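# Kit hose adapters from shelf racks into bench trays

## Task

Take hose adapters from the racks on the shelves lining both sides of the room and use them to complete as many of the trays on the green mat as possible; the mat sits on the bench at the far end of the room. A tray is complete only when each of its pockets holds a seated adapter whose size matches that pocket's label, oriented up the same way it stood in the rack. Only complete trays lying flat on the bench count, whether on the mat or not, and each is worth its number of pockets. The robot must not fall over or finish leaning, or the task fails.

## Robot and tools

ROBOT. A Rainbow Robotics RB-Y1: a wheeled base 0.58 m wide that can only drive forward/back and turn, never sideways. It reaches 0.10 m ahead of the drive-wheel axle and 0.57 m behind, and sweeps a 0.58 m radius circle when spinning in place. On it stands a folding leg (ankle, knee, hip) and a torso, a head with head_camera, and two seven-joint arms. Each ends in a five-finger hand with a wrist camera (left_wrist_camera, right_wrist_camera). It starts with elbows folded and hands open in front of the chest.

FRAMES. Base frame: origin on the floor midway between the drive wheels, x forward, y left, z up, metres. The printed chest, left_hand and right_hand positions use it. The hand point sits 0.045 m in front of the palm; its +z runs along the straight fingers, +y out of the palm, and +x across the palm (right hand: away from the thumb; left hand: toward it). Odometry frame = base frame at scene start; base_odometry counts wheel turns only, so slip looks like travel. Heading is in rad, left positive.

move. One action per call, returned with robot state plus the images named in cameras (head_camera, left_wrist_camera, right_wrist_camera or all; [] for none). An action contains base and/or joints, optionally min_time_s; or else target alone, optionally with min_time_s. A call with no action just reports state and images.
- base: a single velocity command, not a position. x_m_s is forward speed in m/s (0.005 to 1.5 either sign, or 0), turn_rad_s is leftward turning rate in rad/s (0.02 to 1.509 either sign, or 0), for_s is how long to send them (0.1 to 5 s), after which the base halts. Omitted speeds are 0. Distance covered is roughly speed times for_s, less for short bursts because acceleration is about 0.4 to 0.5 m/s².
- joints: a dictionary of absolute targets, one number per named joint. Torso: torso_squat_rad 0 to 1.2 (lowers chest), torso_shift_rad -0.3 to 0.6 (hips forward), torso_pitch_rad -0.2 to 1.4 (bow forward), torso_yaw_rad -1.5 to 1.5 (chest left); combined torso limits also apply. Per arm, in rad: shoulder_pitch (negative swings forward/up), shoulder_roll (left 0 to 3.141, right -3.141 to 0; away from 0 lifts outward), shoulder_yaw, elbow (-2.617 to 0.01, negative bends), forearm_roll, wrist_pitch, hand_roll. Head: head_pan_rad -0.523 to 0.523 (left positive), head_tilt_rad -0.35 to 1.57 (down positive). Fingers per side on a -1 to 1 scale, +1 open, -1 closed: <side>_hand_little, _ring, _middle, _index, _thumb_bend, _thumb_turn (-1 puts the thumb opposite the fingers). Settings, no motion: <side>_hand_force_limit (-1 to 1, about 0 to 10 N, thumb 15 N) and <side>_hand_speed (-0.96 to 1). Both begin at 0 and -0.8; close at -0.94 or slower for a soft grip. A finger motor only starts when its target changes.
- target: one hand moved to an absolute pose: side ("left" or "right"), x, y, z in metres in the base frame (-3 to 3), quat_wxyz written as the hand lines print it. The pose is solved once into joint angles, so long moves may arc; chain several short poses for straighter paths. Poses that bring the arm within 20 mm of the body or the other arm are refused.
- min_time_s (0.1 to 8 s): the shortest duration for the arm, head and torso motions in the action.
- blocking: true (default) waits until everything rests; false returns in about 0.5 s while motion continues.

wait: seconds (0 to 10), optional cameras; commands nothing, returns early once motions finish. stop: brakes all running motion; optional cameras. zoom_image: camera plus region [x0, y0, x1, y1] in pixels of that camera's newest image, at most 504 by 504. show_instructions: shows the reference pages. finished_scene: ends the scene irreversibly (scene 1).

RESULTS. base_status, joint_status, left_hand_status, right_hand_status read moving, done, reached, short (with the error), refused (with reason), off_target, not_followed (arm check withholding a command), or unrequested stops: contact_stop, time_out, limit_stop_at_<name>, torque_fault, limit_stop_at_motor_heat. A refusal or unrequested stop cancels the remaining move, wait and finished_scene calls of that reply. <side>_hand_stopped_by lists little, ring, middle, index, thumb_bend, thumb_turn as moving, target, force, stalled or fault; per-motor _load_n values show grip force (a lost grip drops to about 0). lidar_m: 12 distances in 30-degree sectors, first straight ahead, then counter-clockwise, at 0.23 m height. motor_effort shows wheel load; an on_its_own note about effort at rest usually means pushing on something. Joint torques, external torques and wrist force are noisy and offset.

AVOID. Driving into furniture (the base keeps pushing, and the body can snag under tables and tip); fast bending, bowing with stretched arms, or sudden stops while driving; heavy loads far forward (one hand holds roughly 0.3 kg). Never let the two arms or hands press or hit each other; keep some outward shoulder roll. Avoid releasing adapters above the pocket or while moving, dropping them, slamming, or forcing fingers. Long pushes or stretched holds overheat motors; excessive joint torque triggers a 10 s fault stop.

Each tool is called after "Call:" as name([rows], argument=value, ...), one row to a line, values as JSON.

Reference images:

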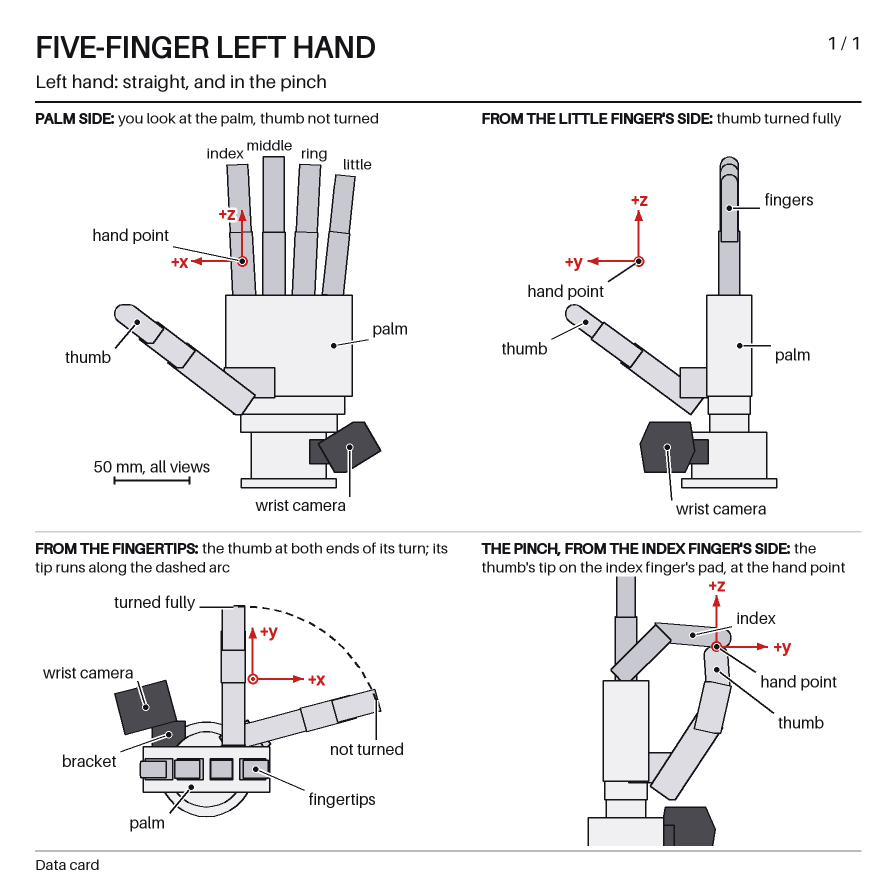

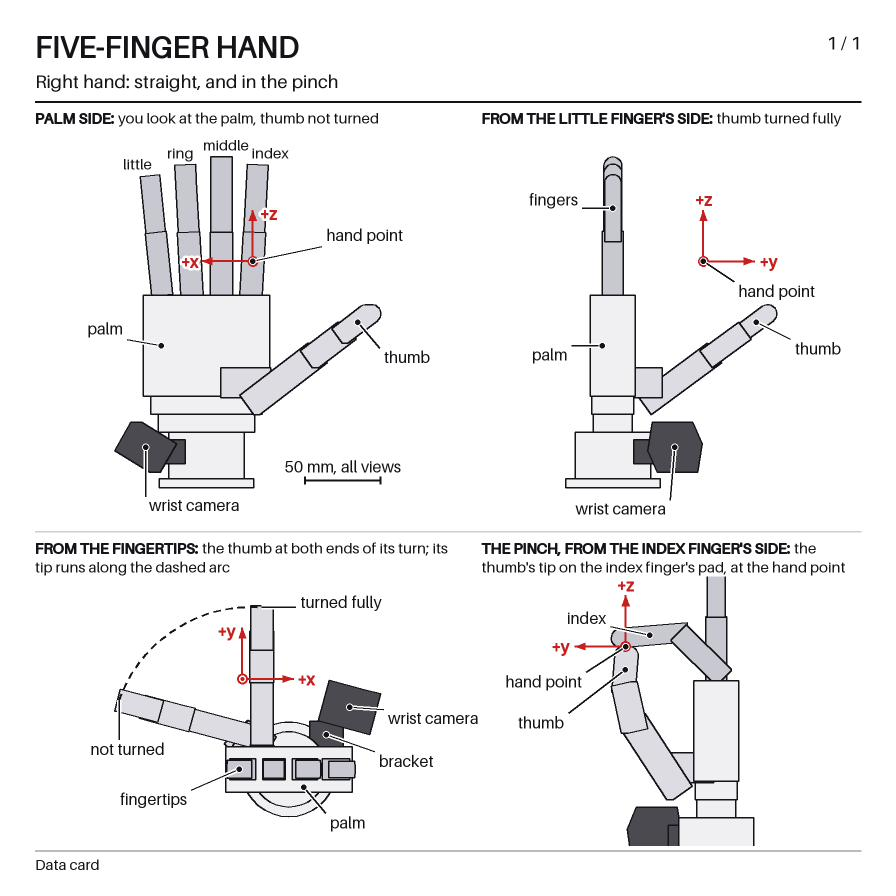

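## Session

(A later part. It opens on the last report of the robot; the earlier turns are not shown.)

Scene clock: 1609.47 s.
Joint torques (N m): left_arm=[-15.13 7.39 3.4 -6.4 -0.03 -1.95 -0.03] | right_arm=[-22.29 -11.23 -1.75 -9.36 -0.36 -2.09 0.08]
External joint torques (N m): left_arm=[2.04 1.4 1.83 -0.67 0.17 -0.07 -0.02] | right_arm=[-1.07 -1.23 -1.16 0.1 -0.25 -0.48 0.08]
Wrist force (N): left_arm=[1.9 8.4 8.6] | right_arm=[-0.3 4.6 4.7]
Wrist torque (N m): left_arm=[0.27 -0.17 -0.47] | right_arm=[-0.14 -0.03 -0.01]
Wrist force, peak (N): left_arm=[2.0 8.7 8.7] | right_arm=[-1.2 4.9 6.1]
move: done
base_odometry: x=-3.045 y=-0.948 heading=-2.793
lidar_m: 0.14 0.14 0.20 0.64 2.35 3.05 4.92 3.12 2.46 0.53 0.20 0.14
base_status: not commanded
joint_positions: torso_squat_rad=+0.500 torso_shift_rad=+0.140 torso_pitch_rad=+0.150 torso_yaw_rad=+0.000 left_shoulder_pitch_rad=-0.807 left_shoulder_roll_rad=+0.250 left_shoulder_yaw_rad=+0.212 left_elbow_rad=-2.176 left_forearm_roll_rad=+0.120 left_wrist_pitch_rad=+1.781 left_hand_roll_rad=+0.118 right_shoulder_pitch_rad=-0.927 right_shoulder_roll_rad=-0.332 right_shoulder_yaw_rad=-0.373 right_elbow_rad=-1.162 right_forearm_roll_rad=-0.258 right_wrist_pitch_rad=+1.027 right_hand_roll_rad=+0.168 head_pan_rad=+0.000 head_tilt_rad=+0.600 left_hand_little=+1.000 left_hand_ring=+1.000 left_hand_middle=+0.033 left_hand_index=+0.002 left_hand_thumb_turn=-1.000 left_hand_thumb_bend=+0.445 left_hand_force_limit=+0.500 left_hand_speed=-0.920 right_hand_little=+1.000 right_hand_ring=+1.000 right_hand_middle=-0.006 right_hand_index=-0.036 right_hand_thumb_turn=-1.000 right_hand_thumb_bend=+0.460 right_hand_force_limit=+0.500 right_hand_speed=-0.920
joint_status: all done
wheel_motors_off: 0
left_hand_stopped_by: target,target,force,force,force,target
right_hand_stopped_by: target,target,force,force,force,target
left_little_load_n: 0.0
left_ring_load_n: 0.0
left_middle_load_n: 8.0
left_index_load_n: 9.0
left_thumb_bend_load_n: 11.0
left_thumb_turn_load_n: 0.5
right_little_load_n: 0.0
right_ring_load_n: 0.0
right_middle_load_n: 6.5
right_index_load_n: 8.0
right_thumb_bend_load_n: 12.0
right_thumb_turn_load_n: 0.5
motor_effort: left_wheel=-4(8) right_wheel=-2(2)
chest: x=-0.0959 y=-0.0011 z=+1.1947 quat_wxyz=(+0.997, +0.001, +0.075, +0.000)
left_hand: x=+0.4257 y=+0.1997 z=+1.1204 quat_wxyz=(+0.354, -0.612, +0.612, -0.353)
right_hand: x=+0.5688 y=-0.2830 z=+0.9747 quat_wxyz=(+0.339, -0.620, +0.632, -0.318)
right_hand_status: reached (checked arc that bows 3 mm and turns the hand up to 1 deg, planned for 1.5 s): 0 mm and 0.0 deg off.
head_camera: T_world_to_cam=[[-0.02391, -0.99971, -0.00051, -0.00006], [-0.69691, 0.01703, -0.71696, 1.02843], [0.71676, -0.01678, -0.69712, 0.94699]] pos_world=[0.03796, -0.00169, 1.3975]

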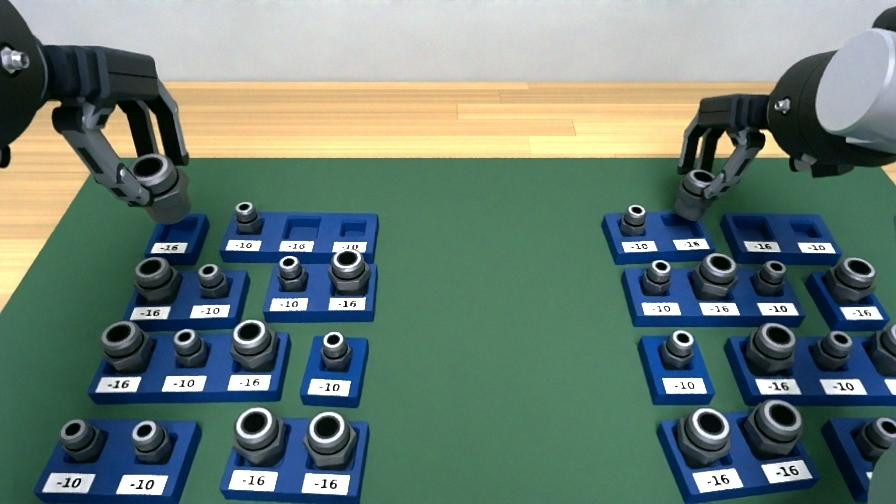

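Call:
move(target={"side": "right", "x": 0.571, "y": -0.2797, "z": 0.96, "quat_wxyz": [0.3395, -0.6197, 0.6321, -0.3181]}, min_time_s=1.2, cameras=["head_camera"])

Call:
zoom_image(camera="head_camera", region=[640, 170, 720, 250])

Scene clock: 1611.73 s.
Joint torques (N m): left_arm=[-15.09 6.94 2.9 -6.32 -0.18 -2.07 -0.23] | right_arm=[-22.37 -10.73 0.29 -9.4 -0.05 -2.08 0.15]
External joint torques (N m): left_arm=[2.09 0.95 1.33 -0.59 0.01 -0.19 -0.22] | right_arm=[-1.13 -0.88 0.82 0.15 0.06 -0.48 0.15]
Wrist force (N): left_arm=[1.8 8.7 8.6] | right_arm=[-0.6 4.5 4.8]
Wrist torque (N m): left_arm=[0.31 -0.13 -0.50] | right_arm=[-0.14 0.00 0.02]
Wrist force, peak (N): left_arm=[1.8 8.7 8.7] | right_arm=[-0.8 5.3 5.6]
move: done
base_odometry: x=-3.045 y=-0.948 heading=-2.793
lidar_m: 0.13 0.15 0.21 0.62 2.36 3.05 4.92 3.12 2.45 0.53 0.20 0.15
base_status: not commanded
joint_positions: torso_squat_rad=+0.500 torso_shift_rad=+0.140 torso_pitch_rad=+0.150 torso_yaw_rad=+0.000 left_shoulder_pitch_rad=-0.807 left_shoulder_roll_rad=+0.250 left_shoulder_yaw_rad=+0.212 left_elbow_rad=-2.176 left_forearm_roll_rad=+0.120 left_wrist_pitch_rad=+1.781 left_hand_roll_rad=+0.118 right_shoulder_pitch_rad=-0.920 right_shoulder_roll_rad=-0.320 right_shoulder_yaw_rad=-0.370 right_elbow_rad=-1.124 right_forearm_roll_rad=-0.255 right_wrist_pitch_rad=+0.978 right_hand_roll_rad=+0.175 head_pan_rad=+0.000 head_tilt_rad=+0.600 left_hand_little=+1.000 left_hand_ring=+1.000 left_hand_middle=+0.033 left_hand_index=+0.002 left_hand_thumb_turn=-1.000 left_hand_thumb_bend=+0.445 left_hand_force_limit=+0.500 left_hand_speed=-0.920 right_hand_little=+1.000 right_hand_ring=+1.000 right_hand_middle=-0.006 right_hand_index=-0.036 right_hand_thumb_turn=-1.000 right_hand_thumb_bend=+0.460 right_hand_force_limit=+0.500 right_hand_speed=-0.920
joint_status: all done
wheel_motors_off: 0
left_hand_stopped_by: target,target,force,force,force,target
right_hand_stopped_by: target,target,force,force,force,target
left_little_load_n: 0.0
left_ring_load_n: 0.0
left_middle_load_n: 8.0
left_index_load_n: 9.0
left_thumb_bend_load_n: 11.0
left_thumb_turn_load_n: 0.5
right_little_load_n: 0.0
right_ring_load_n: 0.0
right_middle_load_n: 6.5
right_index_load_n: 8.5
right_thumb_bend_load_n: 11.5
right_thumb_turn_load_n: 0.5
motor_effort: left_wheel=-4(7) right_wheel=-1(2)
chest: x=-0.0959 y=-0.0011 z=+1.1947 quat_wxyz=(+0.997, +0.001, +0.075, +0.000)
left_hand: x=+0.4257 y=+0.1997 z=+1.1204 quat_wxyz=(+0.354, -0.612, +0.612, -0.353)
right_hand: x=+0.5708 y=-0.2799 z=+0.9598 quat_wxyz=(+0.339, -0.620, +0.632, -0.318)
right_hand_status: reached (checked arc that bows 0 mm and turns the hand up to 0 deg, planned for 1.2 s): 0 mm and 0.0 deg off.
head_camera: T_world_to_cam=[[-0.02391, -0.99971, -0.00051, -0.00006], [-0.69691, 0.01703, -0.71696, 1.02843], [0.71676, -0.01678, -0.69712, 0.94699]] pos_world=[0.03796, -0.00169, 1.3975]

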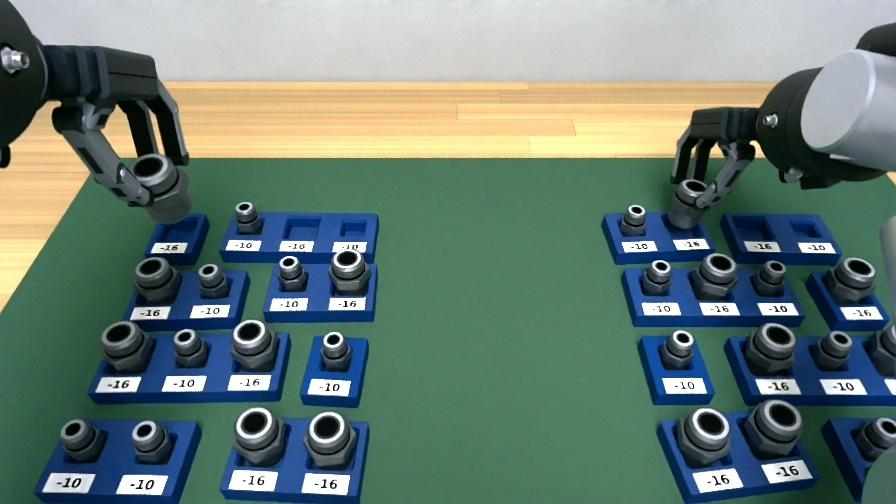

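Scaled by 6.300 from the camera's image (finer frame: 1280x720).

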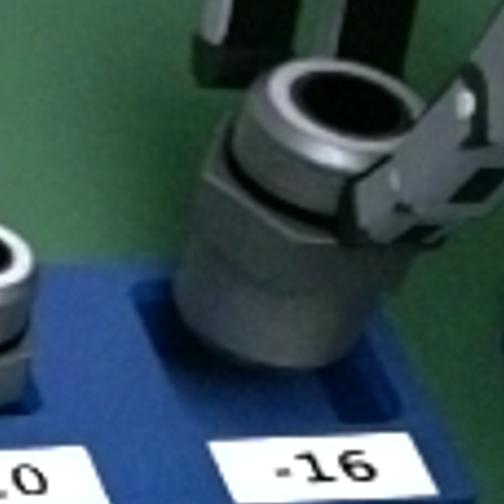

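Call:
move(target={"side": "right", "x": 0.5702, "y": -0.2803, "z": 0.951, "quat_wxyz": [0.3395, -0.6197, 0.6321, -0.3181]}, min_time_s=1, cameras=["head_camera"])

Call:
zoom_image(camera="head_camera", region=[640, 170, 720, 250])

Scene clock: 1613.37 s.
Joint torques (N m): left_arm=[-15.4 6.91 2.16 -6.43 -0.01 -2 -0.09] | right_arm=[-21.95 -10.67 -1.31 -9.42 -0.39 -2.06 0.21]
External joint torques (N m): left_arm=[1.78 0.93 0.58 -0.69 0.18 -0.11 -0.08] | right_arm=[-0.83 -0.87 -0.78 0.16 -0.28 -0.46 0.21]
Wrist force (N): left_arm=[1.9 8.6 8.5] | right_arm=[-0.6 5.1 5.4]
Wrist torque (N m): left_arm=[0.29 -0.17 -0.50] | right_arm=[-0.04 0.01 0.02]
Wrist force, peak (N): left_arm=[1.8 8.8 8.5] | right_arm=[-1.3 5.4 5.5]
move: done
base_odometry: x=-3.045 y=-0.948 heading=-2.793
lidar_m: 0.13 0.14 0.21 0.62 2.36 3.05 4.92 3.13 2.46 0.53 0.19 0.15
base_status: not commanded
joint_positions: torso_squat_rad=+0.500 torso_shift_rad=+0.140 torso_pitch_rad=+0.150 torso_yaw_rad=+0.000 left_shoulder_pitch_rad=-0.807 left_shoulder_roll_rad=+0.250 left_shoulder_yaw_rad=+0.212 left_elbow_rad=-2.176 left_forearm_roll_rad=+0.120 left_wrist_pitch_rad=+1.781 left_hand_roll_rad=+0.118 right_shoulder_pitch_rad=-0.907 right_shoulder_roll_rad=-0.315 right_shoulder_yaw_rad=-0.370 right_elbow_rad=-1.114 right_forearm_roll_rad=-0.258 right_wrist_pitch_rad=+0.956 right_hand_roll_rad=+0.183 head_pan_rad=+0.000 head_tilt_rad=+0.600 left_hand_little=+1.000 left_hand_ring=+1.000 left_hand_middle=+0.033 left_hand_index=+0.002 left_hand_thumb_turn=-1.000 left_hand_thumb_bend=+0.445 left_hand_force_limit=+0.500 left_hand_speed=-0.920 right_hand_little=+1.000 right_hand_ring=+1.000 right_hand_middle=-0.006 right_hand_index=-0.036 right_hand_thumb_turn=-1.000 right_hand_thumb_bend=+0.460 right_hand_force_limit=+0.500 right_hand_speed=-0.920
joint_status: all done
wheel_motors_off: 0
left_hand_stopped_by: target,target,force,force,force,target
right_hand_stopped_by: target,target,force,force,force,target
left_little_load_n: 0.0
left_ring_load_n: 0.0
left_middle_load_n: 8.0
left_index_load_n: 9.0
left_thumb_bend_load_n: 11.5
left_thumb_turn_load_n: 0.5
right_little_load_n: 0.0
right_ring_load_n: 0.0
right_middle_load_n: 6.5
right_index_load_n: 8.0
right_thumb_bend_load_n: 12.0
right_thumb_turn_load_n: 1.0
motor_effort: left_wheel=-4(6) right_wheel=-1(2)
chest: x=-0.0959 y=-0.0011 z=+1.1947 quat_wxyz=(+0.997, +0.001, +0.075, +0.000)
left_hand: x=+0.4257 y=+0.1997 z=+1.1204 quat_wxyz=(+0.354, -0.612, +0.612, -0.353)
right_hand: x=+0.5697 y=-0.2804 z=+0.9509 quat_wxyz=(+0.339, -0.620, +0.632, -0.318)
right_hand_status: reached (checked arc that bows 0 mm and turns the hand up to 0 deg, planned for 1.0 s): 1 mm and 0.1 deg off.
head_camera: T_world_to_cam=[[-0.02391, -0.99971, -0.00051, -0.00006], [-0.69691, 0.01703, -0.71696, 1.02843], [0.71676, -0.01678, -0.69712, 0.94699]] pos_world=[0.03796, -0.00169, 1.3975]

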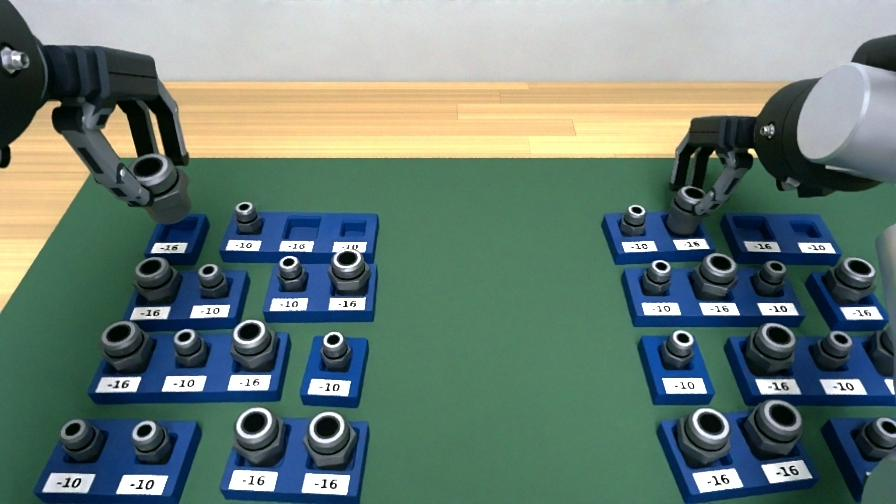

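Scaled by 6.300 from the camera's image (finer frame: 1280x720).

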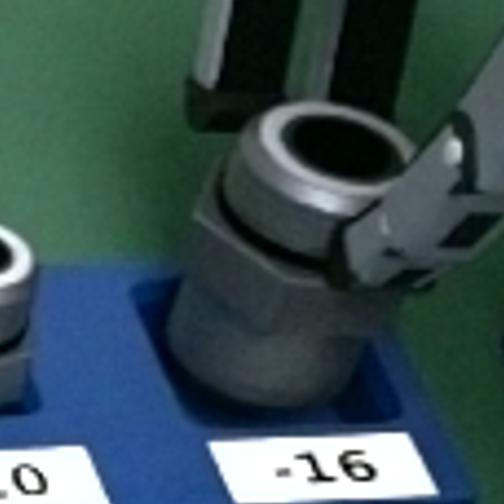

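Call:
move(target={"side": "right", "x": 0.5702, "y": -0.2803, "z": 0.946, "quat_wxyz": [0.3395, -0.6197, 0.6321, -0.3181]}, min_time_s=1)

Call:
move(target={"side": "right", "x": 0.5702, "y": -0.2803, "z": 0.942, "quat_wxyz": [0.3395, -0.6197, 0.6321, -0.3181]}, min_time_s=1, cameras=["head_camera"])

Call:
zoom_image(camera="head_camera", region=[640, 170, 720, 250])

Scene clock: 1614.90 s.
Joint torques (N m): left_arm=[-15.17 6.94 2.77 -6.39 -0.35 -1.96 -0.18] | right_arm=[-21.89 -10.86 -0.85 -9.46 -0.44 -2.12 0.15]
External joint torques (N m): left_arm=[2 0.95 1.19 -0.66 -0.15 -0.07 -0.17] | right_arm=[-0.79 -1.08 -0.33 0.15 -0.33 -0.52 0.14]
Wrist force (N): left_arm=[1.9 8.5 8.4] | right_arm=[-0.9 5.1 4.7]
Wrist torque (N m): left_arm=[0.29 -0.17 -0.46] | right_arm=[-0.05 0.07 -0.03]
Wrist force, peak (N): left_arm=[1.8 8.4 8.9] | right_arm=[-1.6 5.0 5.9]
move: done
base_odometry: x=-3.045 y=-0.948 heading=-2.793
lidar_m: 0.14 0.15 0.20 0.63 2.35 3.04 4.92 3.13 2.47 0.53 0.20 0.14
base_status: not commanded
joint_positions: torso_squat_rad=+0.500 torso_shift_rad=+0.140 torso_pitch_rad=+0.150 torso_yaw_rad=+0.000 left_shoulder_pitch_rad=-0.807 left_shoulder_roll_rad=+0.250 left_shoulder_yaw_rad=+0.212 left_elbow_rad=-2.176 left_forearm_roll_rad=+0.120 left_wrist_pitch_rad=+1.781 left_hand_roll_rad=+0.118 right_shoulder_pitch_rad=-0.903 right_shoulder_roll_rad=-0.313 right_shoulder_yaw_rad=-0.370 right_elbow_rad=-1.102 right_forearm_roll_rad=-0.261 right_wrist_pitch_rad=+0.939 right_hand_roll_rad=+0.188 head_pan_rad=+0.000 head_tilt_rad=+0.600 left_hand_little=+1.000 left_hand_ring=+1.000 left_hand_middle=+0.033 left_hand_index=+0.002 left_hand_thumb_turn=-1.000 left_hand_thumb_bend=+0.445 left_hand_force_limit=+0.500 left_hand_speed=-0.920 right_hand_little=+1.000 right_hand_ring=+1.000 right_hand_middle=-0.006 right_hand_index=-0.036 right_hand_thumb_turn=-1.000 right_hand_thumb_bend=+0.460 right_hand_force_limit=+0.500 right_hand_speed=-0.920
joint_status: all done
wheel_motors_off: 0
left_hand_stopped_by: target,target,force,force,force,target
right_hand_stopped_by: target,target,force,force,force,target
left_little_load_n: 0.0
left_ring_load_n: 0.0
left_middle_load_n: 8.0
left_index_load_n: 9.0
left_thumb_bend_load_n: 11.0
left_thumb_turn_load_n: 0.5
right_little_load_n: 0.0
right_ring_load_n: 0.0
right_middle_load_n: 6.5
right_index_load_n: 8.0
right_thumb_bend_load_n: 11.5
right_thumb_turn_load_n: 0.5
motor_effort: left_wheel=-5(7) right_wheel=-2(2)
chest: x=-0.0959 y=-0.0011 z=+1.1947 quat_wxyz=(+0.997, +0.001, +0.075, +0.000)
left_hand: x=+0.4257 y=+0.1997 z=+1.1204 quat_wxyz=(+0.354, -0.612, +0.612, -0.353)
right_hand: x=+0.5699 y=-0.2804 z=+0.9458 quat_wxyz=(+0.339, -0.620, +0.632, -0.318)
right_hand_status: reached (checked arc that bows 0 mm and turns the hand up to 0 deg, planned for 1.0 s): 0 mm and 0.0 deg off.
pictures: none

Scene clock: 1616.23 s.
Joint torques (N m): left_arm=[-15.18 7.29 3.19 -6.3 -0.29 -1.89 0.15] | right_arm=[-22.05 -10.54 -0.38 -9.48 -0.42 -2.07 0.14]
External joint torques (N m): left_arm=[2 1.3 1.61 -0.57 -0.1 -0.01 0.16] | right_arm=[-0.98 -0.77 0.14 0.14 -0.31 -0.47 0.13]
Wrist force (N): left_arm=[2.0 8.4 8.5] | right_arm=[-0.9 4.9 4.9]
Wrist torque (N m): left_arm=[0.27 -0.18 -0.47] | right_arm=[-0.09 0.08 0.00]
Wrist force, peak (N): left_arm=[1.9 8.7 8.8] | right_arm=[-0.7 5.4 5.2]
move: done
base_odometry: x=-3.045 y=-0.948 heading=-2.793
lidar_m: 0.13 0.14 0.21 0.62 2.36 3.05 4.92 3.13 2.46 0.52 0.20 0.15
base_status: not commanded
joint_positions: torso_squat_rad=+0.500 torso_shift_rad=+0.140 torso_pitch_rad=+0.150 torso_yaw_rad=+0.000 left_shoulder_pitch_rad=-0.807 left_shoulder_roll_rad=+0.250 left_shoulder_yaw_rad=+0.212 left_elbow_rad=-2.176 left_forearm_roll_rad=+0.120 left_wrist_pitch_rad=+1.781 left_hand_roll_rad=+0.118 right_shoulder_pitch_rad=-0.900 right_shoulder_roll_rad=-0.311 right_shoulder_yaw_rad=-0.370 right_elbow_rad=-1.092 right_forearm_roll_rad=-0.263 right_wrist_pitch_rad=+0.927 right_hand_roll_rad=+0.192 head_pan_rad=+0.000 head_tilt_rad=+0.600 left_hand_little=+1.000 left_hand_ring=+1.000 left_hand_middle=+0.033 left_hand_index=+0.002 left_hand_thumb_turn=-1.000 left_hand_thumb_bend=+0.445 left_hand_force_limit=+0.500 left_hand_speed=-0.920 right_hand_little=+1.000 right_hand_ring=+1.000 right_hand_middle=-0.006 right_hand_index=-0.036 right_hand_thumb_turn=-1.000 right_hand_thumb_bend=+0.460 right_hand_force_limit=+0.500 right_hand_speed=-0.920
joint_status: all done
wheel_motors_off: 0
left_hand_stopped_by: target,target,force,force,force,target
right_hand_stopped_by: target,target,force,force,force,target
left_little_load_n: 0.0
left_ring_load_n: -0.5
left_middle_load_n: 8.0
left_index_load_n: 8.5
left_thumb_bend_load_n: 11.0
left_thumb_turn_load_n: 0.5
right_little_load_n: 0.0
right_ring_load_n: 0.0
right_middle_load_n: 6.0
right_index_load_n: 8.0
right_thumb_bend_load_n: 11.5
right_thumb_turn_load_n: 0.5
motor_effort: left_wheel=-4(7) right_wheel=-1(2)
chest: x=-0.0959 y=-0.0011 z=+1.1947 quat_wxyz=(+0.997, +0.001, +0.075, +0.000)
left_hand: x=+0.4257 y=+0.1997 z=+1.1204 quat_wxyz=(+0.354, -0.612, +0.612, -0.353)
right_hand: x=+0.5699 y=-0.2804 z=+0.9418 quat_wxyz=(+0.339, -0.620, +0.632, -0.318)
right_hand_status: reached (checked arc that bows 0 mm and turns the hand up to 0 deg, planned for 1.0 s): 0 mm and 0.0 deg off.
head_camera: T_world_to_cam=[[-0.02391, -0.99971, -0.00051, -0.00006], [-0.69691, 0.01703, -0.71696, 1.02843], [0.71676, -0.01678, -0.69712, 0.94699]] pos_world=[0.03796, -0.00169, 1.3975]

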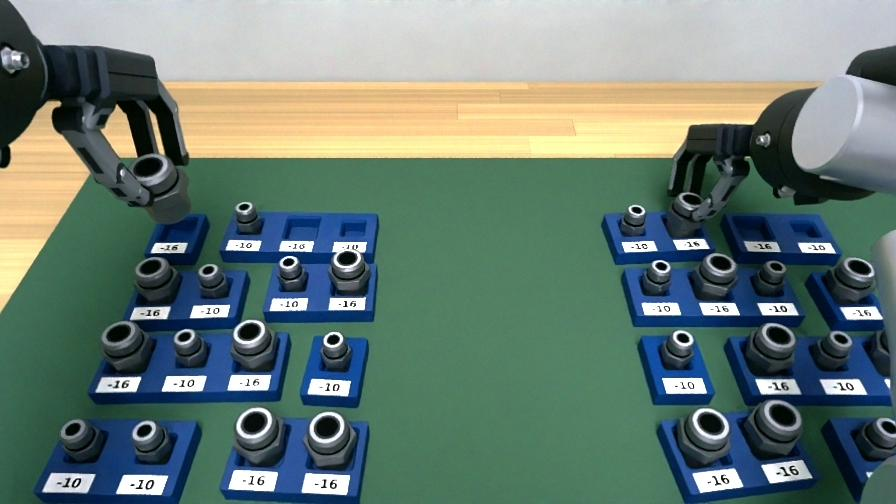

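Scaled by 6.300 from the camera's image (finer frame: 1280x720).

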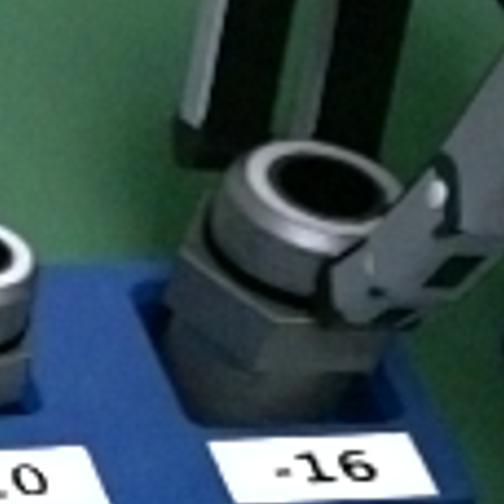

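In the pocket. Continue to contact.

Call:
move(target={"side": "right", "x": 0.5704, "y": -0.2803, "z": 0.9385, "quat_wxyz": [0.3395, -0.6197, 0.6321, -0.3181]}, min_time_s=1)

Call:
move(target={"side": "right", "x": 0.5704, "y": -0.2803, "z": 0.936, "quat_wxyz": [0.3395, -0.6197, 0.6321, -0.3181]}, min_time_s=1)

Scene clock: 1617.87 s.
Joint torques (N m): left_arm=[-14.92 6.84 2.75 -6.33 -0.1 -1.88 -0.18] | right_arm=[-19.17 -9.92 0.17 -7.35 0.03 -1.8 0.27]
External joint torques (N m): left_arm=[2.26 0.85 1.18 -0.6 0.1 0.01 -0.17] | right_arm=[1.92 -0.16 0.67 2.29 0.14 -0.2 0.27]
Wrist force (N): left_arm=[1.8 8.2 8.5] | right_arm=[-1.4 1.0 -2.7]
Wrist torque (N m): left_arm=[0.23 -0.15 -0.48] | right_arm=[-0.35 0.06 0.06]
Wrist force, peak (N): left_arm=[1.7 8.7 8.7] | right_arm=[-0.4 5.6 4.8]
move: done
base_odometry: x=-3.045 y=-0.948 heading=-2.793
lidar_m: 0.14 0.15 0.20 0.62 2.36 3.05 4.92 3.13 2.46 0.53 0.20 0.14
base_status: not commanded
joint_positions: torso_squat_rad=+0.500 torso_shift_rad=+0.140 torso_pitch_rad=+0.150 torso_yaw_rad=+0.000 left_shoulder_pitch_rad=-0.807 left_shoulder_roll_rad=+0.250 left_shoulder_yaw_rad=+0.212 left_elbow_rad=-2.176 left_forearm_roll_rad=+0.120 left_wrist_pitch_rad=+1.781 left_hand_roll_rad=+0.118 right_shoulder_pitch_rad=-0.900 right_shoulder_roll_rad=-0.310 right_shoulder_yaw_rad=-0.370 right_elbow_rad=-1.082 right_forearm_roll_rad=-0.265 right_wrist_pitch_rad=+0.915 right_hand_roll_rad=+0.195 head_pan_rad=+0.000 head_tilt_rad=+0.600 left_hand_little=+1.000 left_hand_ring=+1.000 left_hand_middle=+0.033 left_hand_index=+0.002 left_hand_thumb_turn=-1.000 left_hand_thumb_bend=+0.445 left_hand_force_limit=+0.500 left_hand_speed=-0.920 right_hand_little=+1.000 right_hand_ring=+1.000 right_hand_middle=-0.006 right_hand_index=-0.036 right_hand_thumb_turn=-1.000 right_hand_thumb_bend=+0.460 right_hand_force_limit=+0.500 right_hand_speed=-0.920
joint_status: all done
wheel_motors_off: 0
left_hand_stopped_by: target,target,force,force,force,target
right_hand_stopped_by: target,target,force,force,force,target
left_little_load_n: 0.0
left_ring_load_n: 0.0
left_middle_load_n: 7.5
left_index_load_n: 9.0
left_thumb_bend_load_n: 11.0
left_thumb_turn_load_n: 0.5
right_little_load_n: 0.0
right_ring_load_n: 0.0
right_middle_load_n: 5.5
right_index_load_n: 8.0
right_thumb_bend_load_n: 11.5
right_thumb_turn_load_n: 1.0
motor_effort: left_wheel=-4(6) right_wheel=-1(2)
chest: x=-0.0960 y=-0.0011 z=+1.1948 quat_wxyz=(+0.997, +0.001, +0.075, +0.000)
left_hand: x=+0.4256 y=+0.1997 z=+1.1205 quat_wxyz=(+0.354, -0.612, +0.612, -0.354)
right_hand: x=+0.5704 y=-0.2804 z=+0.9392 quat_wxyz=(+0.340, -0.619, +0.632, -0.318)
right_hand_status: reached (checked arc that bows 0 mm and turns the hand up to 0 deg, planned for 1.0 s): 1 mm and 0.1 deg off.
pictures: none

Scene clock: 1619.20 s.
Joint torques (N m): left_arm=[-14.77 7.12 2.51 -6.29 -0.12 -2.01 -0.05] | right_arm=[-15.57 -8.33 0.07 -4.43 0.56 -1.36 0.49]
External joint torques (N m): left_arm=[2.42 1.14 0.94 -0.57 0.08 -0.12 -0.04] | right_arm=[5.52 1.43 0.57 5.22 0.67 0.24 0.49]
Wrist force (N): left_arm=[1.8 8.4 8.4] | right_arm=[-2.8 -4.6 -11.6]
Wrist torque (N m): left_arm=[0.29 -0.16 -0.46] | right_arm=[-0.58 0.15 -0.10]
Wrist force, peak (N): left_arm=[1.9 8.9 8.9] | right_arm=[-3.6 -4.3 -12.6]
move: done
base_odometry: x=-3.045 y=-0.948 heading=-2.793
lidar_m: 0.14 0.14 0.21 0.62 2.36 3.04 4.91 3.12 2.46 0.53 0.20 0.14
base_status: not commanded
joint_positions: torso_squat_rad=+0.500 torso_shift_rad=+0.140 torso_pitch_rad=+0.150 torso_yaw_rad=+0.000 left_shoulder_pitch_rad=-0.807 left_shoulder_roll_rad=+0.250 left_shoulder_yaw_rad=+0.212 left_elbow_rad=-2.176 left_forearm_roll_rad=+0.120 left_wrist_pitch_rad=+1.781 left_hand_roll_rad=+0.118 right_shoulder_pitch_rad=-0.899 right_shoulder_roll_rad=-0.309 right_shoulder_yaw_rad=-0.370 right_elbow_rad=-1.076 right_forearm_roll_rad=-0.266 right_wrist_pitch_rad=+0.906 right_hand_roll_rad=+0.198 head_pan_rad=+0.000 head_tilt_rad=+0.600 left_hand_little=+1.000 left_hand_ring=+1.000 left_hand_middle=+0.033 left_hand_index=+0.002 left_hand_thumb_turn=-1.000 left_hand_thumb_bend=+0.445 left_hand_force_limit=+0.500 left_hand_speed=-0.920 right_hand_little=+1.000 right_hand_ring=+1.000 right_hand_middle=-0.006 right_hand_index=-0.036 right_hand_thumb_turn=-1.000 right_hand_thumb_bend=+0.460 right_hand_force_limit=+0.500 right_hand_speed=-0.920
joint_status: all done
wheel_motors_off: 0
left_hand_stopped_by: target,target,force,force,force,target
right_hand_stopped_by: target,target,force,force,force,target
left_little_load_n: -0.5
left_ring_load_n: 0.0
left_middle_load_n: 8.0
left_index_load_n: 9.0
left_thumb_bend_load_n: 11.0
left_thumb_turn_load_n: 0.5
right_little_load_n: 0.0
right_ring_load_n: 0.0
right_middle_load_n: 5.0
right_index_load_n: 7.0
right_thumb_bend_load_n: 12.0
right_thumb_turn_load_n: 1.0
motor_effort: left_wheel=-3(7) right_wheel=-1(2)
chest: x=-0.0963 y=-0.0011 z=+1.1948 quat_wxyz=(+0.997, +0.001, +0.075, +0.000)
left_hand: x=+0.4254 y=+0.1997 z=+1.1208 quat_wxyz=(+0.354, -0.612, +0.612, -0.354)
right_hand: x=+0.5709 y=-0.2804 z=+0.9379 quat_wxyz=(+0.340, -0.619, +0.632, -0.319)
right_hand_status: reached (checked arc that bows 0 mm and turns the hand up to 0 deg, planned for 1.0 s): 2 mm and 0.2 deg off.
pictures: none

Call:
move(joints={"right_hand_speed": -0.9, "right_hand_index": 0.2, "right_hand_middle": 0.2, "right_hand_thumb_bend": 0.6})

Call:
move(target={"side": "right", "x": 0.5694, "y": -0.2803, "z": 0.961, "quat_wxyz": [0.3395, -0.6197, 0.6321, -0.3181]}, min_time_s=1)

Call:
move(target={"side": "right", "x": 0.565, "y": -0.2803, "z": 1.01, "quat_wxyz": [0.3395, -0.6197, 0.6321, -0.3181]}, min_time_s=1)

Call:
move(joints={"right_shoulder_pitch_rad": -0.811, "right_shoulder_roll_rad": -0.255, "right_shoulder_yaw_rad": -0.201, "right_elbow_rad": -2.174, "right_forearm_roll_rad": -0.119, "right_wrist_pitch_rad": 1.784, "right_hand_roll_rad": -0.127}, min_time_s=1.5)

Call:
move(joints={"torso_shift_rad": 0.18}, min_time_s=1)

Call:
move(target={"side": "left", "x": 0.589, "y": 0.139, "z": 1.045, "quat_wxyz": [0.2765, -0.6519, 0.6431, -0.2919]}, min_time_s=1.8)

Call:
move(target={"side": "left", "x": 0.589, "y": 0.139, "z": 0.98, "quat_wxyz": [0.2765, -0.6519, 0.6431, -0.2919]}, min_time_s=1.3, cameras=["head_camera"])

Call:
zoom_image(camera="head_camera", region=[250, 180, 340, 270])

Call:
zoom_image(camera="head_camera", region=[590, 190, 730, 290])

Scene clock: 1621.23 s.
Joint torques (N m): left_arm=[-14.55 7.1 2.73 -6.53 -0.23 -1.93 -0.07] | right_arm=[-20.77 -9.89 0.36 -8.82 0.03 -1.34 0.24]
External joint torques (N m): left_arm=[2.62 1.11 1.16 -0.8 -0.04 -0.05 -0.07] | right_arm=[0.31 -0.14 0.86 0.83 0.14 0.26 0.24]
Wrist force (N): left_arm=[2.0 8.6 8.5] | right_arm=[-1.0 3.2 4.0]
Wrist torque (N m): left_arm=[0.30 -0.19 -0.47] | right_arm=[-0.10 0.08 -0.03]
Wrist force, peak (N): left_arm=[1.9 8.7 8.7] | right_arm=[-3.1 -4.2 -12.7]
move: done
base_odometry: x=-3.045 y=-0.948 heading=-2.793
lidar_m: 0.14 0.15 0.20 0.62 2.35 3.05 4.92 3.13 2.46 0.53 0.20 0.13
base_status: not commanded
joint_positions: torso_squat_rad=+0.500 torso_shift_rad=+0.140 torso_pitch_rad=+0.150 torso_yaw_rad=+0.000 left_shoulder_pitch_rad=-0.807 left_shoulder_roll_rad=+0.250 left_shoulder_yaw_rad=+0.212 left_elbow_rad=-2.176 left_forearm_roll_rad=+0.120 left_wrist_pitch_rad=+1.781 left_hand_roll_rad=+0.118 right_shoulder_pitch_rad=-0.898 right_shoulder_roll_rad=-0.309 right_shoulder_yaw_rad=-0.370 right_elbow_rad=-1.075 right_forearm_roll_rad=-0.266 right_wrist_pitch_rad=+0.906 right_hand_roll_rad=+0.198 head_pan_rad=+0.000 head_tilt_rad=+0.600 left_hand_little=+1.000 left_hand_ring=+1.000 left_hand_middle=+0.033 left_hand_index=+0.002 left_hand_thumb_turn=-1.000 left_hand_thumb_bend=+0.445 left_hand_force_limit=+0.500 left_hand_speed=-0.920 right_hand_little=+1.000 right_hand_ring=+1.000 right_hand_middle=+0.200 right_hand_index=+0.200 right_hand_thumb_turn=-1.000 right_hand_thumb_bend=+0.600 right_hand_force_limit=+0.500 right_hand_speed=-0.900
joint_status: all done
wheel_motors_off: 0
left_hand_stopped_by: target,target,force,force,force,target
right_hand_stopped_by: target,target,target,target,target,target
left_little_load_n: -0.5
left_ring_load_n: -0.5
left_middle_load_n: 8.0
left_index_load_n: 9.0
left_thumb_bend_load_n: 11.0
left_thumb_turn_load_n: 0.5
right_little_load_n: 0.0
right_ring_load_n: 0.0
right_middle_load_n: 0.0
right_index_load_n: 0.0
right_thumb_bend_load_n: 0.0
right_thumb_turn_load_n: 0.0
motor_effort: left_wheel=-5(7) right_wheel=-1(2)
chest: x=-0.0962 y=-0.0011 z=+1.1948 quat_wxyz=(+0.997, +0.001, +0.075, +0.000)
left_hand: x=+0.4255 y=+0.1997 z=+1.1207 quat_wxyz=(+0.354, -0.612, +0.612, -0.354)
right_hand: x=+0.5702 y=-0.2805 z=+0.9363 quat_wxyz=(+0.340, -0.620, +0.632, -0.318)
pictures: none

Scene clock: 1622.57 s.
Joint torques (N m): left_arm=[-15.08 7.01 2.08 -6.64 -0.1 -1.82 -0.09] | right_arm=[-22.67 -12.8 0.72 -9.32 0.01 -1.37 -0.4]
External joint torques (N m): left_arm=[2.1 1.02 0.51 -0.91 0.1 0.07 -0.08] | right_arm=[-1.49 -2.95 1.28 0.22 0.12 0.23 -0.41]
Wrist force (N): left_arm=[1.9 8.7 8.4] | right_arm=[-0.6 3.2 3.4]
Wrist torque (N m): left_arm=[0.31 -0.16 -0.48] | right_arm=[-0.08 0.00 -0.18]
Wrist force, peak (N): left_arm=[1.6 8.6 8.9] | right_arm=[-0.8 3.2 4.8]
move: done
base_odometry: x=-3.045 y=-0.948 heading=-2.793
lidar_m: 0.13 0.15 0.19 0.64 2.36 3.04 4.92 3.11 2.46 0.51 0.20 0.15
base_status: not commanded
joint_positions: torso_squat_rad=+0.500 torso_shift_rad=+0.140 torso_pitch_rad=+0.150 torso_yaw_rad=+0.000 left_shoulder_pitch_rad=-0.807 left_shoulder_roll_rad=+0.250 left_shoulder_yaw_rad=+0.212 left_elbow_rad=-2.176 left_forearm_roll_rad=+0.120 left_wrist_pitch_rad=+1.781 left_hand_roll_rad=+0.118 right_shoulder_pitch_rad=-0.915 right_shoulder_roll_rad=-0.320 right_shoulder_yaw_rad=-0.369 right_elbow_rad=-1.134 right_forearm_roll_rad=-0.257 right_wrist_pitch_rad=+0.984 right_hand_roll_rad=+0.173 head_pan_rad=+0.000 head_tilt_rad=+0.600 left_hand_little=+1.000 left_hand_ring=+1.000 left_hand_middle=+0.033 left_hand_index=+0.002 left_hand_thumb_turn=-1.000 left_hand_thumb_bend=+0.445 left_hand_force_limit=+0.500 left_hand_speed=-0.920 right_hand_little=+1.000 right_hand_ring=+1.000 right_hand_middle=+0.200 right_hand_index=+0.200 right_hand_thumb_turn=-1.000 right_hand_thumb_bend=+0.600 right_hand_force_limit=+0.500 right_hand_speed=-0.900
joint_status: all done
wheel_motors_off: 0
left_hand_stopped_by: target,target,force,force,force,target
right_hand_stopped_by: target,target,target,target,target,target
left_little_load_n: 0.0
left_ring_load_n: 0.0
left_middle_load_n: 8.0
left_index_load_n: 9.0
left_thumb_bend_load_n: 11.0
left_thumb_turn_load_n: 0.0
right_little_load_n: 0.0
right_ring_load_n: 0.0
right_middle_load_n: 0.0
right_index_load_n: 0.0
right_thumb_bend_load_n: 0.0
right_thumb_turn_load_n: 0.0
motor_effort: left_wheel=-3(6) right_wheel=-1(2)
chest: x=-0.0962 y=-0.0011 z=+1.1948 quat_wxyz=(+0.997, +0.001, +0.075, +0.000)
left_hand: x=+0.4255 y=+0.1997 z=+1.1206 quat_wxyz=(+0.354, -0.612, +0.612, -0.354)
right_hand: x=+0.5693 y=-0.2802 z=+0.9606 quat_wxyz=(+0.339, -0.620, +0.632, -0.318)
right_hand_status: reached (checked arc that bows 1 mm and turns the hand up to 0 deg, planned for 1.0 s): 0 mm and 0.0 deg off.
pictures: none

Scene clock: 1623.90 s.
Joint torques (N m): left_arm=[-15.54 6.77 2.64 -6.37 -0.16 -1.87 -0.02] | right_arm=[-22.4 -12.97 0.28 -8.97 0.05 -1.32 -0.42]
External joint torques (N m): left_arm=[1.64 0.79 1.07 -0.64 0.04 0.02 -0.01] | right_arm=[-1.04 -2.92 0.97 0.21 0.14 0.3 -0.42]
Wrist force (N): left_arm=[2.0 8.3 8.4] | right_arm=[-0.4 2.9 4.2]
Wrist torque (N m): left_arm=[0.26 -0.18 -0.47] | right_arm=[-0.17 -0.05 -0.18]
Wrist force, peak (N): left_arm=[1.8 8.6 8.7] | right_arm=[-1.2 3.6 4.3]
move: done
base_odometry: x=-3.045 y=-0.948 heading=-2.793
lidar_m: 0.13 0.15 0.20 0.62 2.35 3.05 4.92 3.13 2.45 0.53 0.21 0.14
base_status: not commanded
joint_positions: torso_squat_rad=+0.500 torso_shift_rad=+0.140 torso_pitch_rad=+0.150 torso_yaw_rad=+0.000 left_shoulder_pitch_rad=-0.807 left_shoulder_roll_rad=+0.250 left_shoulder_yaw_rad=+0.212 left_elbow_rad=-2.176 left_forearm_roll_rad=+0.120 left_wrist_pitch_rad=+1.781 left_hand_roll_rad=+0.118 right_shoulder_pitch_rad=-0.959 right_shoulder_roll_rad=-0.350 right_shoulder_yaw_rad=-0.367 right_elbow_rad=-1.234 right_forearm_roll_rad=-0.249 right_wrist_pitch_rad=+1.132 right_hand_roll_rad=+0.132 head_pan_rad=+0.000 head_tilt_rad=+0.600 left_hand_little=+1.000 left_hand_ring=+1.000 left_hand_middle=+0.033 left_hand_index=+0.002 left_hand_thumb_turn=-1.000 left_hand_thumb_bend=+0.445 left_hand_force_limit=+0.500 left_hand_speed=-0.920 right_hand_little=+1.000 right_hand_ring=+1.000 right_hand_middle=+0.200 right_hand_index=+0.200 right_hand_thumb_turn=-1.000 right_hand_thumb_bend=+0.600 right_hand_force_limit=+0.500 right_hand_speed=-0.900
joint_status: all done
wheel_motors_off: 0
left_hand_stopped_by: target,target,force,force,force,target
right_hand_stopped_by: target,target,target,target,target,target
left_little_load_n: 0.0
left_ring_load_n: 0.0
left_middle_load_n: 7.5
left_index_load_n: 8.5
left_thumb_bend_load_n: 11.5
left_thumb_turn_load_n: 0.5
right_little_load_n: -0.5
right_ring_load_n: 0.0
right_middle_load_n: 0.0
right_index_load_n: 0.0
right_thumb_bend_load_n: 0.5
right_thumb_turn_load_n: 0.0
motor_effort: left_wheel=-5(5) right_wheel=-1(2)
chest: x=-0.0962 y=-0.0011 z=+1.1948 quat_wxyz=(+0.997, +0.001, +0.075, +0.000)
left_hand: x=+0.4255 y=+0.1997 z=+1.1206 quat_wxyz=(+0.354, -0.612, +0.612, -0.354)
right_hand: x=+0.5654 y=-0.2802 z=+1.0094 quat_wxyz=(+0.339, -0.620, +0.632, -0.318)
right_hand_status: reached (checked arc that bows 2 mm and turns the hand up to 0 deg, planned for 1.0 s): 1 mm and 0.1 deg off.
pictures: none

Scene clock: 1625.73 s.
Joint torques (N m): left_arm=[-14.59 7.18 2.79 -6.47 -0.26 -1.86 -0.08] | right_arm=[-16.3 -6.27 -0.99 -4.96 0.17 -1.82 -0.25]
External joint torques (N m): left_arm=[2.59 1.2 1.22 -0.74 -0.07 0.03 -0.07] | right_arm=[-0.06 -0.37 0.32 0.28 -0.1 -0.11 -0.26]
Wrist force (N): left_arm=[1.7 8.5 8.5] | right_arm=[-1.4 3.7 3.1]
Wrist torque (N m): left_arm=[0.28 -0.14 -0.49] | right_arm=[0.00 0.16 -0.24]
Wrist force, peak (N): left_arm=[1.9 8.8 8.7] | right_arm=[-0.8 3.1 5.0]
move: done
base_odometry: x=-3.045 y=-0.948 heading=-2.793
lidar_m: 0.13 0.14 0.20 0.63 2.35 3.05 4.92 3.14 2.46 0.54 0.20 0.15
base_status: not commanded
joint_positions: torso_squat_rad=+0.500 torso_shift_rad=+0.140 torso_pitch_rad=+0.150 torso_yaw_rad=+0.000 left_shoulder_pitch_rad=-0.807 left_shoulder_roll_rad=+0.250 left_shoulder_yaw_rad=+0.212 left_elbow_rad=-2.176 left_forearm_roll_rad=+0.120 left_wrist_pitch_rad=+1.781 left_hand_roll_rad=+0.118 right_shoulder_pitch_rad=-0.811 right_shoulder_roll_rad=-0.255 right_shoulder_yaw_rad=-0.201 right_elbow_rad=-2.174 right_forearm_roll_rad=-0.119 right_wrist_pitch_rad=+1.784 right_hand_roll_rad=-0.127 head_pan_rad=+0.000 head_tilt_rad=+0.600 left_hand_little=+1.000 left_hand_ring=+1.000 left_hand_middle=+0.033 left_hand_index=+0.002 left_hand_thumb_turn=-1.000 left_hand_thumb_bend=+0.445 left_hand_force_limit=+0.500 left_hand_speed=-0.920 right_hand_little=+1.000 right_hand_ring=+1.000 right_hand_middle=+0.200 right_hand_index=+0.200 right_hand_thumb_turn=-1.000 right_hand_thumb_bend=+0.600 right_hand_force_limit=+0.500 right_hand_speed=-0.900
joint_status: all done
wheel_motors_off: 0
left_hand_stopped_by: target,target,force,force,force,target
right_hand_stopped_by: target,target,target,target,target,target
left_little_load_n: 0.0
left_ring_load_n: 0.0
left_middle_load_n: 7.5
left_index_load_n: 9.0
left_thumb_bend_load_n: 11.0
left_thumb_turn_load_n: 0.5
right_little_load_n: 0.0
right_ring_load_n: -0.5
right_middle_load_n: -0.5
right_index_load_n: 0.0
right_thumb_bend_load_n: 0.0
right_thumb_turn_load_n: 0.0
motor_effort: left_wheel=-3(7) right_wheel=-1(2)
chest: x=-0.0961 y=-0.0011 z=+1.1948 quat_wxyz=(+0.997, +0.001, +0.075, +0.000)
left_hand: x=+0.4255 y=+0.1997 z=+1.1206 quat_wxyz=(+0.354, -0.612, +0.612, -0.354)
right_hand: x=+0.4256 y=-0.2000 z=+1.1203 quat_wxyz=(+0.353, -0.613, +0.612, -0.353)
pictures: none

Scene clock: 1627.03 s.
Joint torques (N m): left_arm=[-15.02 7.17 2.68 -6.43 -0.07 -1.86 -0.11] | right_arm=[-16.54 -6.45 -0.73 -5.09 0.25 -1.76 -0.26]
External joint torques (N m): left_arm=[2.16 1.18 1.11 -0.7 0.13 0.03 -0.1] | right_arm=[-0.3 -0.55 0.58 0.15 -0.03 -0.05 -0.26]
Wrist force (N): left_arm=[1.7 8.5 8.4] | right_arm=[-1.3 3.5 3.3]
Wrist torque (N m): left_arm=[0.28 -0.15 -0.49] | right_arm=[-0.03 0.08 -0.19]
Wrist force, peak (N): left_arm=[1.9 8.8 9.0] | right_arm=[-1.4 4.3 4.5]
move: done
base_odometry: x=-3.045 y=-0.948 heading=-2.793
lidar_m: 0.13 0.15 0.21 0.62 2.35 3.06 4.92 3.13 2.46 0.53 0.19 0.14
base_status: not commanded
joint_positions: torso_squat_rad=+0.500 torso_shift_rad=+0.180 torso_pitch_rad=+0.150 torso_yaw_rad=+0.000 left_shoulder_pitch_rad=-0.807 left_shoulder_roll_rad=+0.250 left_shoulder_yaw_rad=+0.212 left_elbow_rad=-2.176 left_forearm_roll_rad=+0.120 left_wrist_pitch_rad=+1.781 left_hand_roll_rad=+0.118 right_shoulder_pitch_rad=-0.811 right_shoulder_roll_rad=-0.255 right_shoulder_yaw_rad=-0.201 right_elbow_rad=-2.174 right_forearm_roll_rad=-0.119 right_wrist_pitch_rad=+1.784 right_hand_roll_rad=-0.127 head_pan_rad=+0.000 head_tilt_rad=+0.600 left_hand_little=+1.000 left_hand_ring=+1.000 left_hand_middle=+0.033 left_hand_index=+0.002 left_hand_thumb_turn=-1.000 left_hand_thumb_bend=+0.445 left_hand_force_limit=+0.500 left_hand_speed=-0.920 right_hand_little=+1.000 right_hand_ring=+1.000 right_hand_middle=+0.200 right_hand_index=+0.200 right_hand_thumb_turn=-1.000 right_hand_thumb_bend=+0.600 right_hand_force_limit=+0.500 right_hand_speed=-0.900
joint_status: all done
wheel_motors_off: 0
left_hand_stopped_by: target,target,force,force,force,target
right_hand_stopped_by: target,target,target,target,target,target
left_little_load_n: 0.0
left_ring_load_n: 0.0
left_middle_load_n: 8.0
left_index_load_n: 9.0
left_thumb_bend_load_n: 11.5
left_thumb_turn_load_n: 0.5
right_little_load_n: 0.0
right_ring_load_n: 0.0
right_middle_load_n: 0.0
right_index_load_n: 0.0
right_thumb_bend_load_n: 0.0
right_thumb_turn_load_n: 0.0
motor_effort: left_wheel=-4(6) right_wheel=-1(2)
chest: x=-0.0717 y=-0.0011 z=+1.1908 quat_wxyz=(+0.997, +0.001, +0.075, +0.000)
left_hand: x=+0.4499 y=+0.1997 z=+1.1165 quat_wxyz=(+0.354, -0.612, +0.612, -0.354)
right_hand: x=+0.4500 y=-0.2000 z=+1.1163 quat_wxyz=(+0.353, -0.613, +0.612, -0.353)
pictures: none

Scene clock: 1629.17 s.
Joint torques (N m): left_arm=[-22.69 7.92 0.04 -9.41 -0.68 -1.75 0.25] | right_arm=[-16.5 -6.49 -0.75 -5.08 0.16 -1.68 -0.27]
External joint torques (N m): left_arm=[2.49 -0.06 -1.28 0.26 -0.52 -0.14 0.26] | right_arm=[-0.25 -0.59 0.56 0.16 -0.11 0.03 -0.28]
Wrist force (N): left_arm=[1.4 7.4 9.9] | right_arm=[-1.1 3.3 4.1]
Wrist torque (N m): left_arm=[0.20 -0.06 -0.33] | right_arm=[-0.13 0.08 -0.16]
Wrist force, peak (N): left_arm=[1.4 7.9 10.6] | right_arm=[-1.8 4.0 4.6]
move: done
base_odometry: x=-3.045 y=-0.948 heading=-2.793
lidar_m: 0.13 0.14 0.20 0.62 2.36 3.04 4.92 3.13 2.46 0.52 0.20 0.14
base_status: not commanded
joint_positions: torso_squat_rad=+0.500 torso_shift_rad=+0.180 torso_pitch_rad=+0.150 torso_yaw_rad=+0.000 left_shoulder_pitch_rad=-1.237 left_shoulder_roll_rad=+0.227 left_shoulder_yaw_rad=+0.155 left_elbow_rad=-1.087 left_forearm_roll_rad=+0.056 left_wrist_pitch_rad=+1.320 left_hand_roll_rad=+0.178 right_shoulder_pitch_rad=-0.811 right_shoulder_roll_rad=-0.255 right_shoulder_yaw_rad=-0.201 right_elbow_rad=-2.174 right_forearm_roll_rad=-0.119 right_wrist_pitch_rad=+1.784 right_hand_roll_rad=-0.127 head_pan_rad=+0.000 head_tilt_rad=+0.600 left_hand_little=+1.000 left_hand_ring=+1.000 left_hand_middle=+0.033 left_hand_index=+0.002 left_hand_thumb_turn=-1.000 left_hand_thumb_bend=+0.445 left_hand_force_limit=+0.500 left_hand_speed=-0.920 right_hand_little=+1.000 right_hand_ring=+1.000 right_hand_middle=+0.200 right_hand_index=+0.200 right_hand_thumb_turn=-1.000 right_hand_thumb_bend=+0.600 right_hand_force_limit=+0.500 right_hand_speed=-0.900
joint_status: all done
wheel_motors_off: 0
left_hand_stopped_by: target,target,force,force,force,target
right_hand_stopped_by: target,target,target,target,target,target
left_little_load_n: 0.0
left_ring_load_n: 0.0
left_middle_load_n: 8.0
left_index_load_n: 9.0
left_thumb_bend_load_n: 11.0
left_thumb_turn_load_n: 0.5
right_little_load_n: 0.0
right_ring_load_n: -0.5
right_middle_load_n: 0.0
right_index_load_n: -0.5
right_thumb_bend_load_n: 0.0
right_thumb_turn_load_n: 0.0
motor_effort: left_wheel=-2(6) right_wheel=-1(2)
chest: x=-0.0718 y=-0.0011 z=+1.1908 quat_wxyz=(+0.997, +0.001, +0.075, +0.000)
left_hand: x=+0.5890 y=+0.1391 z=+1.0452 quat_wxyz=(+0.277, -0.652, +0.643, -0.292)
left_hand_status: reached (checked arc that bows 43 mm and turns the hand up to 16 deg, planned for 1.8 s): 0 mm and 0.0 deg off.
right_hand: x=+0.4499 y=-0.2000 z=+1.1163 quat_wxyz=(+0.353, -0.613, +0.612, -0.353)
pictures: none

Scene clock: 1630.80 s.
Joint torques (N m): left_arm=[-20.88 6.82 0.12 -10.06 -0.42 -1.76 0.4] | right_arm=[-16.72 -6.26 -0.68 -5.02 0.22 -1.79 -0.23]
External joint torques (N m): left_arm=[3.79 -0.46 -1.09 0.08 -0.27 -0.15 0.41] | right_arm=[-0.47 -0.37 0.63 0.22 -0.05 -0.08 -0.23]
Wrist force (N): left_arm=[1.5 7.3 9.6] | right_arm=[-1.2 3.5 3.7]
Wrist torque (N m): left_arm=[0.19 -0.09 -0.30] | right_arm=[-0.09 0.07 -0.17]
Wrist force, peak (N): left_arm=[1.4 7.7 10.0] | right_arm=[-1.8 4.3 3.9]
move: done
base_odometry: x=-3.045 y=-0.948 heading=-2.793
lidar_m: 0.13 0.15 0.21 0.63 2.36 3.05 4.92 3.13 2.44 0.53 0.20 0.15
base_status: not commanded
joint_positions: torso_squat_rad=+0.500 torso_shift_rad=+0.180 torso_pitch_rad=+0.150 torso_yaw_rad=+0.000 left_shoulder_pitch_rad=-1.126 left_shoulder_roll_rad=+0.190 left_shoulder_yaw_rad=+0.137 left_elbow_rad=-1.053 left_forearm_roll_rad=+0.036 left_wrist_pitch_rad=+1.171 left_hand_roll_rad=+0.184 right_shoulder_pitch_rad=-0.811 right_shoulder_roll_rad=-0.255 right_shoulder_yaw_rad=-0.201 right_elbow_rad=-2.174 right_forearm_roll_rad=-0.119 right_wrist_pitch_rad=+1.784 right_hand_roll_rad=-0.127 head_pan_rad=+0.000 head_tilt_rad=+0.600 left_hand_little=+1.000 left_hand_ring=+1.000 left_hand_middle=+0.033 left_hand_index=+0.002 left_hand_thumb_turn=-1.000 left_hand_thumb_bend=+0.445 left_hand_force_limit=+0.500 left_hand_speed=-0.920 right_hand_little=+1.000 right_hand_ring=+1.000 right_hand_middle=+0.200 right_hand_index=+0.200 right_hand_thumb_turn=-1.000 right_hand_thumb_bend=+0.600 right_hand_force_limit=+0.500 right_hand_speed=-0.900
joint_status: all done
wheel_motors_off: 0
left_hand_stopped_by: target,target,force,force,force,target
right_hand_stopped_by: target,target,target,target,target,target
left_little_load_n: 0.0
left_ring_load_n: 0.0
left_middle_load_n: 8.0
left_index_load_n: 9.0
left_thumb_bend_load_n: 11.0
left_thumb_turn_load_n: 0.5
right_little_load_n: 0.0
right_ring_load_n: 0.0
right_middle_load_n: 0.0
right_index_load_n: 0.0
right_thumb_bend_load_n: 0.0
right_thumb_turn_load_n: 0.0
motor_effort: left_wheel=-5(5) right_wheel=-1(2)
chest: x=-0.0718 y=-0.0011 z=+1.1908 quat_wxyz=(+0.997, +0.001, +0.075, +0.000)
left_hand: x=+0.5891 y=+0.1391 z=+0.9803 quat_wxyz=(+0.277, -0.652, +0.643, -0.292)
left_hand_status: reached (checked arc that bows 3 mm and turns the hand up to 0 deg, planned for 1.3 s): 0 mm and 0.0 deg off.
right_hand: x=+0.4499 y=-0.2000 z=+1.1163 quat_wxyz=(+0.353, -0.613, +0.612, -0.353)
head_camera: T_world_to_cam=[[-0.0239, -0.99971, -0.00052, 0.00051], [-0.69671, 0.01703, -0.71715, 1.04262], [0.71696, -0.01678, -0.69691, 0.92678]] pos_world=[0.06195, -0.00169, 1.39361]

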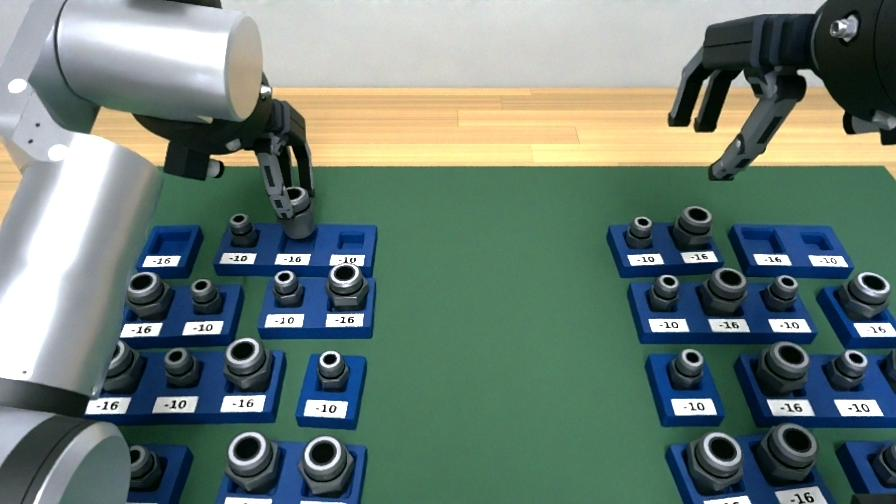

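Scaled by 5.600 from the camera's image (finer frame: 1280x720).

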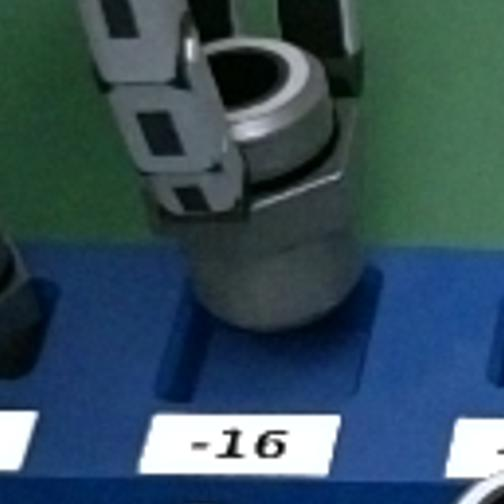

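Scaled by 3.600 from the camera's image (finer frame: 1280x720).

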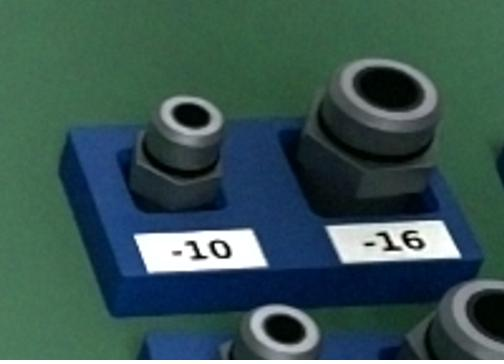

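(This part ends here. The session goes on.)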